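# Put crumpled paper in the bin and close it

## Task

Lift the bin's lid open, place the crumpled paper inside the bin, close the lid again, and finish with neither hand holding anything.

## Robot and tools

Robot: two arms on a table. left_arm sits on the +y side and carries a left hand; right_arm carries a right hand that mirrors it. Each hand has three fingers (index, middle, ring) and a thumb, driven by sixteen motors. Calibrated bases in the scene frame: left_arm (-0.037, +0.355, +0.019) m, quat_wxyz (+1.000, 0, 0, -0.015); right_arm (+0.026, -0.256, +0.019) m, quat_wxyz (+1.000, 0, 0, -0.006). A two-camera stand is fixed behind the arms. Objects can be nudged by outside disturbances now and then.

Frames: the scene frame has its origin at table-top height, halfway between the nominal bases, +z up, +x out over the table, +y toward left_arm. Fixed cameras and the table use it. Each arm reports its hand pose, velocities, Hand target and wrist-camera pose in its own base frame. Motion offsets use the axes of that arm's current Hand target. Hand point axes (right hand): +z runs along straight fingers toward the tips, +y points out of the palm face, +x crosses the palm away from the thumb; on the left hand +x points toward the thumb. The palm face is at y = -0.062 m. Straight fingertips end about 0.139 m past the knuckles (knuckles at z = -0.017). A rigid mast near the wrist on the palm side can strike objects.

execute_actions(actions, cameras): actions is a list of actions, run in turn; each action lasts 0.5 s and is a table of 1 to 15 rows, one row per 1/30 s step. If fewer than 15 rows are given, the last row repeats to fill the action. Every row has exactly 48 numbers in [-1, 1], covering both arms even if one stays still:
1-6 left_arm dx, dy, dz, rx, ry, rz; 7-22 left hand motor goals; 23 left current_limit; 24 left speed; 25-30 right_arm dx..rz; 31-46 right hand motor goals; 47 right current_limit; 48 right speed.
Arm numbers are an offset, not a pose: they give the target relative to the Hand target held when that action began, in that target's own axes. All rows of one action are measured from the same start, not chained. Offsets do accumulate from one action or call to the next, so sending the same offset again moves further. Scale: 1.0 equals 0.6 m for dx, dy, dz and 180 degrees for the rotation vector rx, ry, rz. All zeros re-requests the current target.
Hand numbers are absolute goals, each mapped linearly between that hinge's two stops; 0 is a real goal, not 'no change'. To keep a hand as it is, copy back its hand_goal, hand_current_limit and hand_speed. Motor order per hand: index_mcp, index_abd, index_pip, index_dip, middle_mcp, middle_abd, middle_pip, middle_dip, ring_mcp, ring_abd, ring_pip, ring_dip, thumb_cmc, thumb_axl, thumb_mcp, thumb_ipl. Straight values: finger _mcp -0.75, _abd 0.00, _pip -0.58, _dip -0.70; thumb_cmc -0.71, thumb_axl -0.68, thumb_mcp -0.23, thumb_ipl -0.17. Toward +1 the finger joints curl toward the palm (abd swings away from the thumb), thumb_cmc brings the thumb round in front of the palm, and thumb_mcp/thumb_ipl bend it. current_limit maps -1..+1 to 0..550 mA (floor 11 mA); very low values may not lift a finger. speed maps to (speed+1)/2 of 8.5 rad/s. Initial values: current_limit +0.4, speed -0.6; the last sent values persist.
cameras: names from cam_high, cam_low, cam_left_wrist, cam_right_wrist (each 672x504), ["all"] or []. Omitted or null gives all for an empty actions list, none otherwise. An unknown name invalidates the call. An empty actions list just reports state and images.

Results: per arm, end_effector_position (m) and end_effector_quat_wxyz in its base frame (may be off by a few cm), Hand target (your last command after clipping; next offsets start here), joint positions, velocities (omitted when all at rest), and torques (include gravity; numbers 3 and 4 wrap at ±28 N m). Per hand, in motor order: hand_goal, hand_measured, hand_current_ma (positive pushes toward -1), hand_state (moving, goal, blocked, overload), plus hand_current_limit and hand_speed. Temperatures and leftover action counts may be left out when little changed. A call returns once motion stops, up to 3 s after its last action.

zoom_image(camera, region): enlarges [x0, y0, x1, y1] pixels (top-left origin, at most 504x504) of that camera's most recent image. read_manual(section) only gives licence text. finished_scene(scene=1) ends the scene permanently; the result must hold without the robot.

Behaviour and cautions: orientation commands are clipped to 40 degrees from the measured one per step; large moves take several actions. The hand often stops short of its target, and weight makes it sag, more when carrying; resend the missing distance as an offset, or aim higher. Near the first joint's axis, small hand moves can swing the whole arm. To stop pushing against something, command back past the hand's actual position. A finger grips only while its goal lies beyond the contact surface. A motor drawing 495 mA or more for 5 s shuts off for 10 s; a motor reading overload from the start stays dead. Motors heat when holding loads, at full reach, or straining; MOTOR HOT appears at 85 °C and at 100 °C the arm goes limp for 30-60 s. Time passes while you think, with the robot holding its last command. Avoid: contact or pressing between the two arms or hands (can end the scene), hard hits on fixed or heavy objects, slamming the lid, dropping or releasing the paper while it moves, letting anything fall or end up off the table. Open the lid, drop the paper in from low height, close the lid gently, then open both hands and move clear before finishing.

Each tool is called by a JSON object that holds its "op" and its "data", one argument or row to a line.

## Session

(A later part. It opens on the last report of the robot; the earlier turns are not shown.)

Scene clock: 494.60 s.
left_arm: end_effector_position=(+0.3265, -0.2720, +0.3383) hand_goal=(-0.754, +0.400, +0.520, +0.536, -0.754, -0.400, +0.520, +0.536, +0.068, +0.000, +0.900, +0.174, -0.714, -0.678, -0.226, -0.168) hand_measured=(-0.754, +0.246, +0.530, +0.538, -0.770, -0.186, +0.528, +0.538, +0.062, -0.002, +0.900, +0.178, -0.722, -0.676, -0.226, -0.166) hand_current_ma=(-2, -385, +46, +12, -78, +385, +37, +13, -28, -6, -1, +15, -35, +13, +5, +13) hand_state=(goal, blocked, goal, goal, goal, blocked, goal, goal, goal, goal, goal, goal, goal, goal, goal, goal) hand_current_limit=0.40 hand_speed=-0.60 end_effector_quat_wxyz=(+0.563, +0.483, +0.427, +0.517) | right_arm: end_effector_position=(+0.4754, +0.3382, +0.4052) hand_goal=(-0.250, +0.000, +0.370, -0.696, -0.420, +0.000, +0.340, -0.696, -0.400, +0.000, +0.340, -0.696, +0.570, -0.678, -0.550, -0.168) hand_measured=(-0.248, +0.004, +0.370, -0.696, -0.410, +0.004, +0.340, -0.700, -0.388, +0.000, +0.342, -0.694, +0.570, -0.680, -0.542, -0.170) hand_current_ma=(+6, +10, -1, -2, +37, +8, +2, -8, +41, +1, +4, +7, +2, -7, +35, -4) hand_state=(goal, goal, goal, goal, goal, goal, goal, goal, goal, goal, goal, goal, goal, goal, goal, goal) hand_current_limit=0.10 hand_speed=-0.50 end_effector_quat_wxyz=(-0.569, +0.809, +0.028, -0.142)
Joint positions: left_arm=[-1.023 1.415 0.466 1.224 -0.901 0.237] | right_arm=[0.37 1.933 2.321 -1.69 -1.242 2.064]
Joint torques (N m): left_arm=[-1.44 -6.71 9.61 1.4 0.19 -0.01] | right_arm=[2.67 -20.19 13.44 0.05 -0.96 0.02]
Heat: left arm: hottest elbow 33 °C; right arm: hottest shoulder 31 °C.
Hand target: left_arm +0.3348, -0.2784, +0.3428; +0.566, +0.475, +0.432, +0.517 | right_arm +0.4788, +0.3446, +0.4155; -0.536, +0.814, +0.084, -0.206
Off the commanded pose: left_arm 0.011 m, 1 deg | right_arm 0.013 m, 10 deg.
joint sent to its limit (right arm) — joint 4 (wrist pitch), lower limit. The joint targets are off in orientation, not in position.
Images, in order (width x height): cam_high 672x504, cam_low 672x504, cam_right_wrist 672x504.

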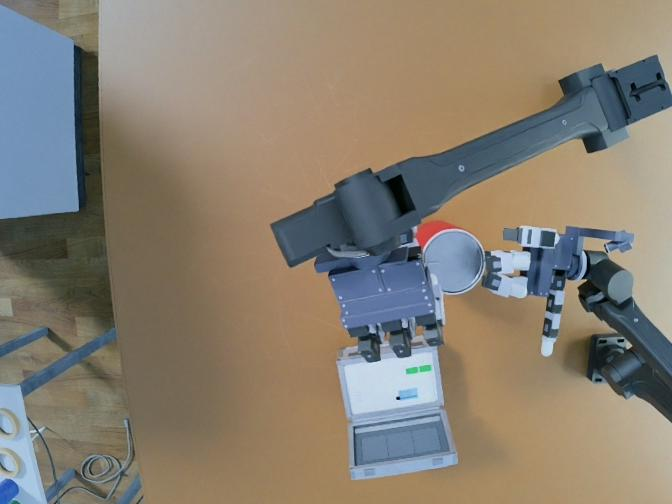

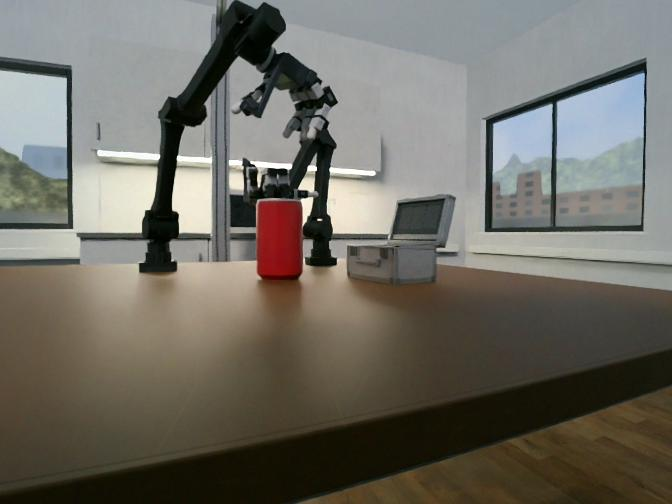

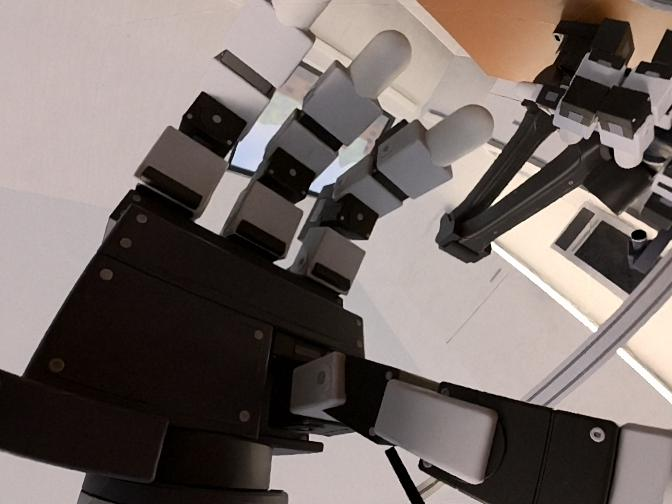

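{"op": "execute_actions", "data": {
  "actions": [
    [[0,0,-0.05,0,0,0,-0.754,0.1,0.52,0.536,-0.754,-0.1,0.52,0.536,0.068,0,0.9,0.174,-0.714,-0.678,-0.226,-0.168,0.2,-0.6,-0.11,0.0548,-0.165,0,0,0,-0.4,0,0.34,-0.696,-0.42,0,0.34,-0.696,-0.4,0,0.34,-0.696,0.571,-0.678,-0.3,-0.168,0.1,-0.5]],
    [[0,0,-0.08,0,0,0,-0.754,0,0.52,0.536,-0.754,0,0.52,0.536,0.068,0,0.9,0.174,-0.714,-0.678,-0.226,-0.168,0.2,-0.6,-0.11,0.0548,-0.165,0,0,0,-0.4,0,0.34,-0.696,-0.42,0,0.34,-0.696,-0.4,0,0.34,-0.696,0.571,-0.678,-0.3,-0.168,0.1,-0.5]]
  ],
  "cameras": ["cam_high","cam_low","cam_left_wrist"]
}}

{"op": "zoom_image", "data": {
  "camera": "cam_high",
  "region": [390, 190, 510, 310]
}}

{"op": "zoom_image", "data": {
  "camera": "cam_low",
  "region": [225, 170, 335, 300]
}}

Scene clock: 497.47 s.
left_arm: end_effector_position=(+0.2615, -0.2707, +0.3311) hand_goal=(-0.754, +0.000, +0.520, +0.536, -0.754, +0.000, +0.520, +0.536, +0.068, +0.000, +0.900, +0.174, -0.714, -0.678, -0.226, -0.168) hand_measured=(-0.760, +0.002, +0.522, +0.538, -0.770, -0.004, +0.522, +0.538, +0.064, -0.002, +0.900, +0.178, -0.722, -0.676, -0.226, -0.166) hand_current_ma=(-26, +11, +11, +12, -78, -13, +11, +13, -22, -6, -1, +15, -35, +13, +3, +12) hand_state=(goal, goal, goal, goal, goal, goal, goal, goal, goal, goal, goal, goal, goal, goal, goal, goal) hand_current_limit=0.20 hand_speed=-0.60 end_effector_quat_wxyz=(+0.566, +0.474, +0.435, +0.516) | right_arm: end_effector_position=(+0.4410, +0.1023, +0.4549) hand_goal=(-0.400, +0.000, +0.340, -0.696, -0.420, +0.000, +0.340, -0.696, -0.400, +0.000, +0.340, -0.696, +0.570, -0.678, -0.300, -0.168) hand_measured=(-0.390, +0.004, +0.342, -0.696, -0.412, +0.004, +0.340, -0.698, -0.392, +0.000, +0.342, -0.694, +0.572, -0.680, -0.300, -0.170) hand_current_ma=(+30, +8, +3, -2, +25, +7, +2, -8, +26, +1, +4, +7, +4, -7, +3, -4) hand_state=(goal, goal, goal, goal, goal, goal, goal, goal, goal, goal, goal, goal, goal, goal, goal, goal) hand_current_limit=0.10 hand_speed=-0.50 end_effector_quat_wxyz=(-0.587, +0.803, -0.095, +0.037)
Joint positions: left_arm=[-1.214 1.414 0.394 1.407 -1.095 0.344] | right_arm=[-0.088 1.524 1.92 -1.69 -1.244 1.916]
Joint torques (N m): left_arm=[-2.49 -7 5.67 1.98 0.28 0.11] | right_arm=[2.02 -14.51 8.85 0.12 -0.87 -0.21]
Heat: left arm: hottest elbow 33 °C; right arm: hottest shoulder 31 °C.
Hand target: left_arm +0.2584, -0.2712, +0.3291; +0.566, +0.475, +0.432, +0.517 | right_arm +0.4386, +0.1045, +0.4557; -0.536, +0.814, +0.084, -0.206
Off the commanded pose: left_arm 0.004 m, 0 deg | right_arm 0.003 m, 35 deg.
joint sent to its limit (right arm) — joint 4 (wrist pitch), lower limit. The joint targets are off in orientation, not in position.
Images, in order (width x height): cam_high 672x504, cam_low 672x504, cam_left_wrist 672x504.

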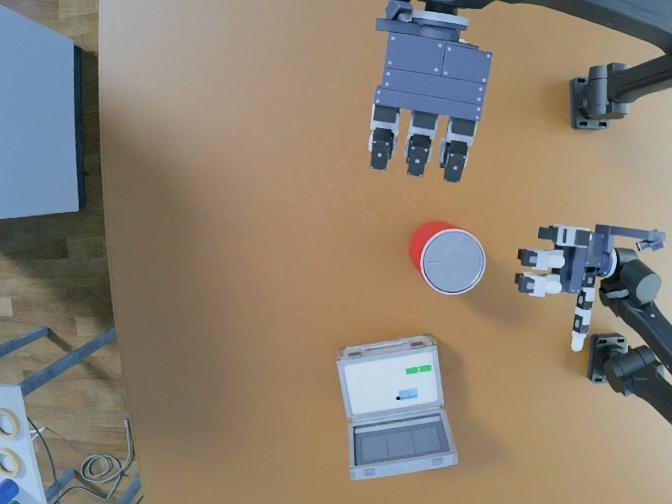

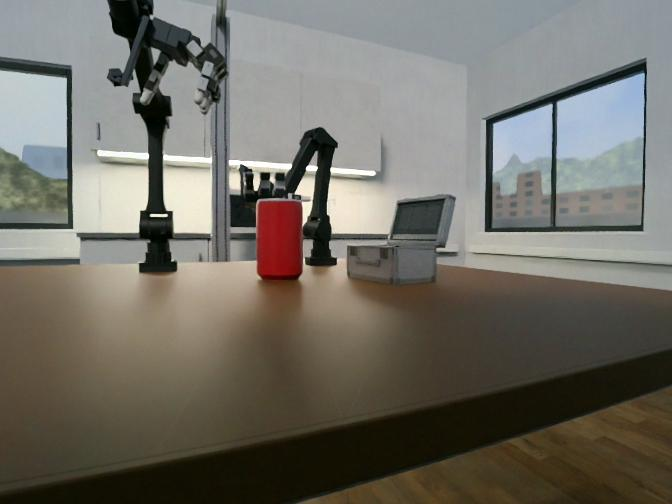

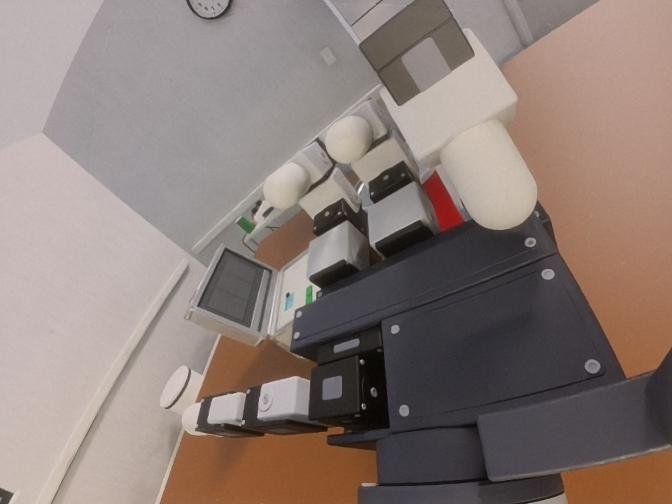

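Scaled by 4.200 from the camera's 672x504 image, which has a finer 960x720 frame.

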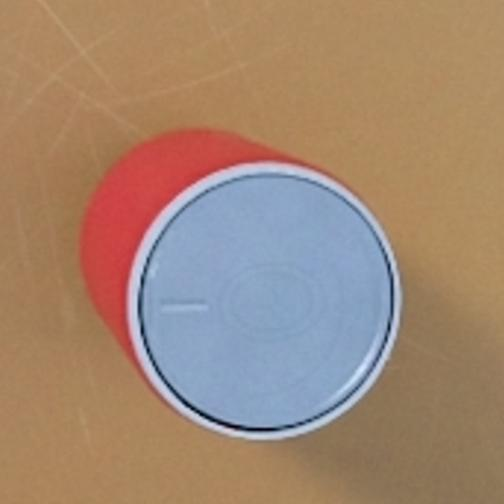

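Scaled by 3.877 from the camera's 672x504 image, which has a finer 960x720 frame.

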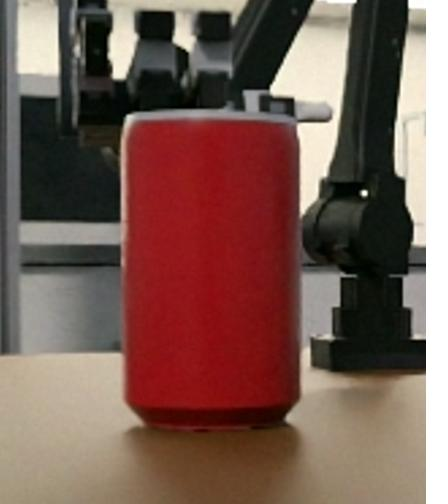

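{"op": "zoom_image", "data": {
  "camera": "cam_high",
  "region": [412, 218, 496, 302]
}}

{"op": "zoom_image", "data": {
  "camera": "cam_low",
  "region": [250, 185, 310, 215]
}}

Scaled by 6.000 from the camera's 672x504 image, which has a finer 960x720 frame.

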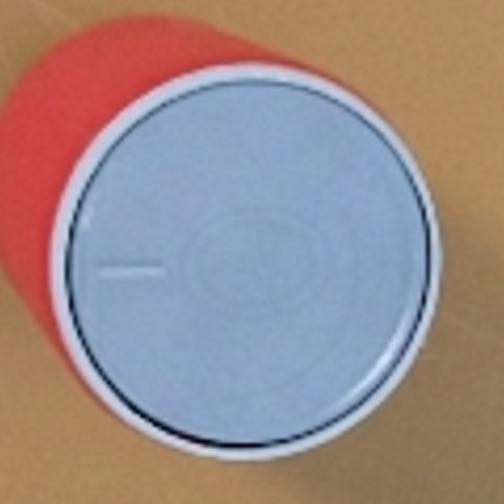

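Scaled by 8.400 from the camera's 672x504 image, which has a finer 960x720 frame.

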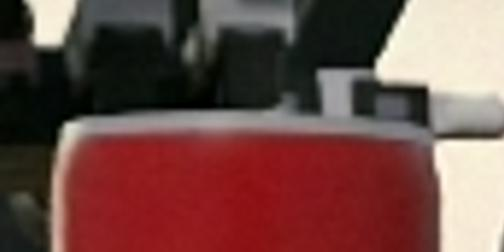

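{"op": "finished_scene", "data": {

}}

The scene is finished: the task was done.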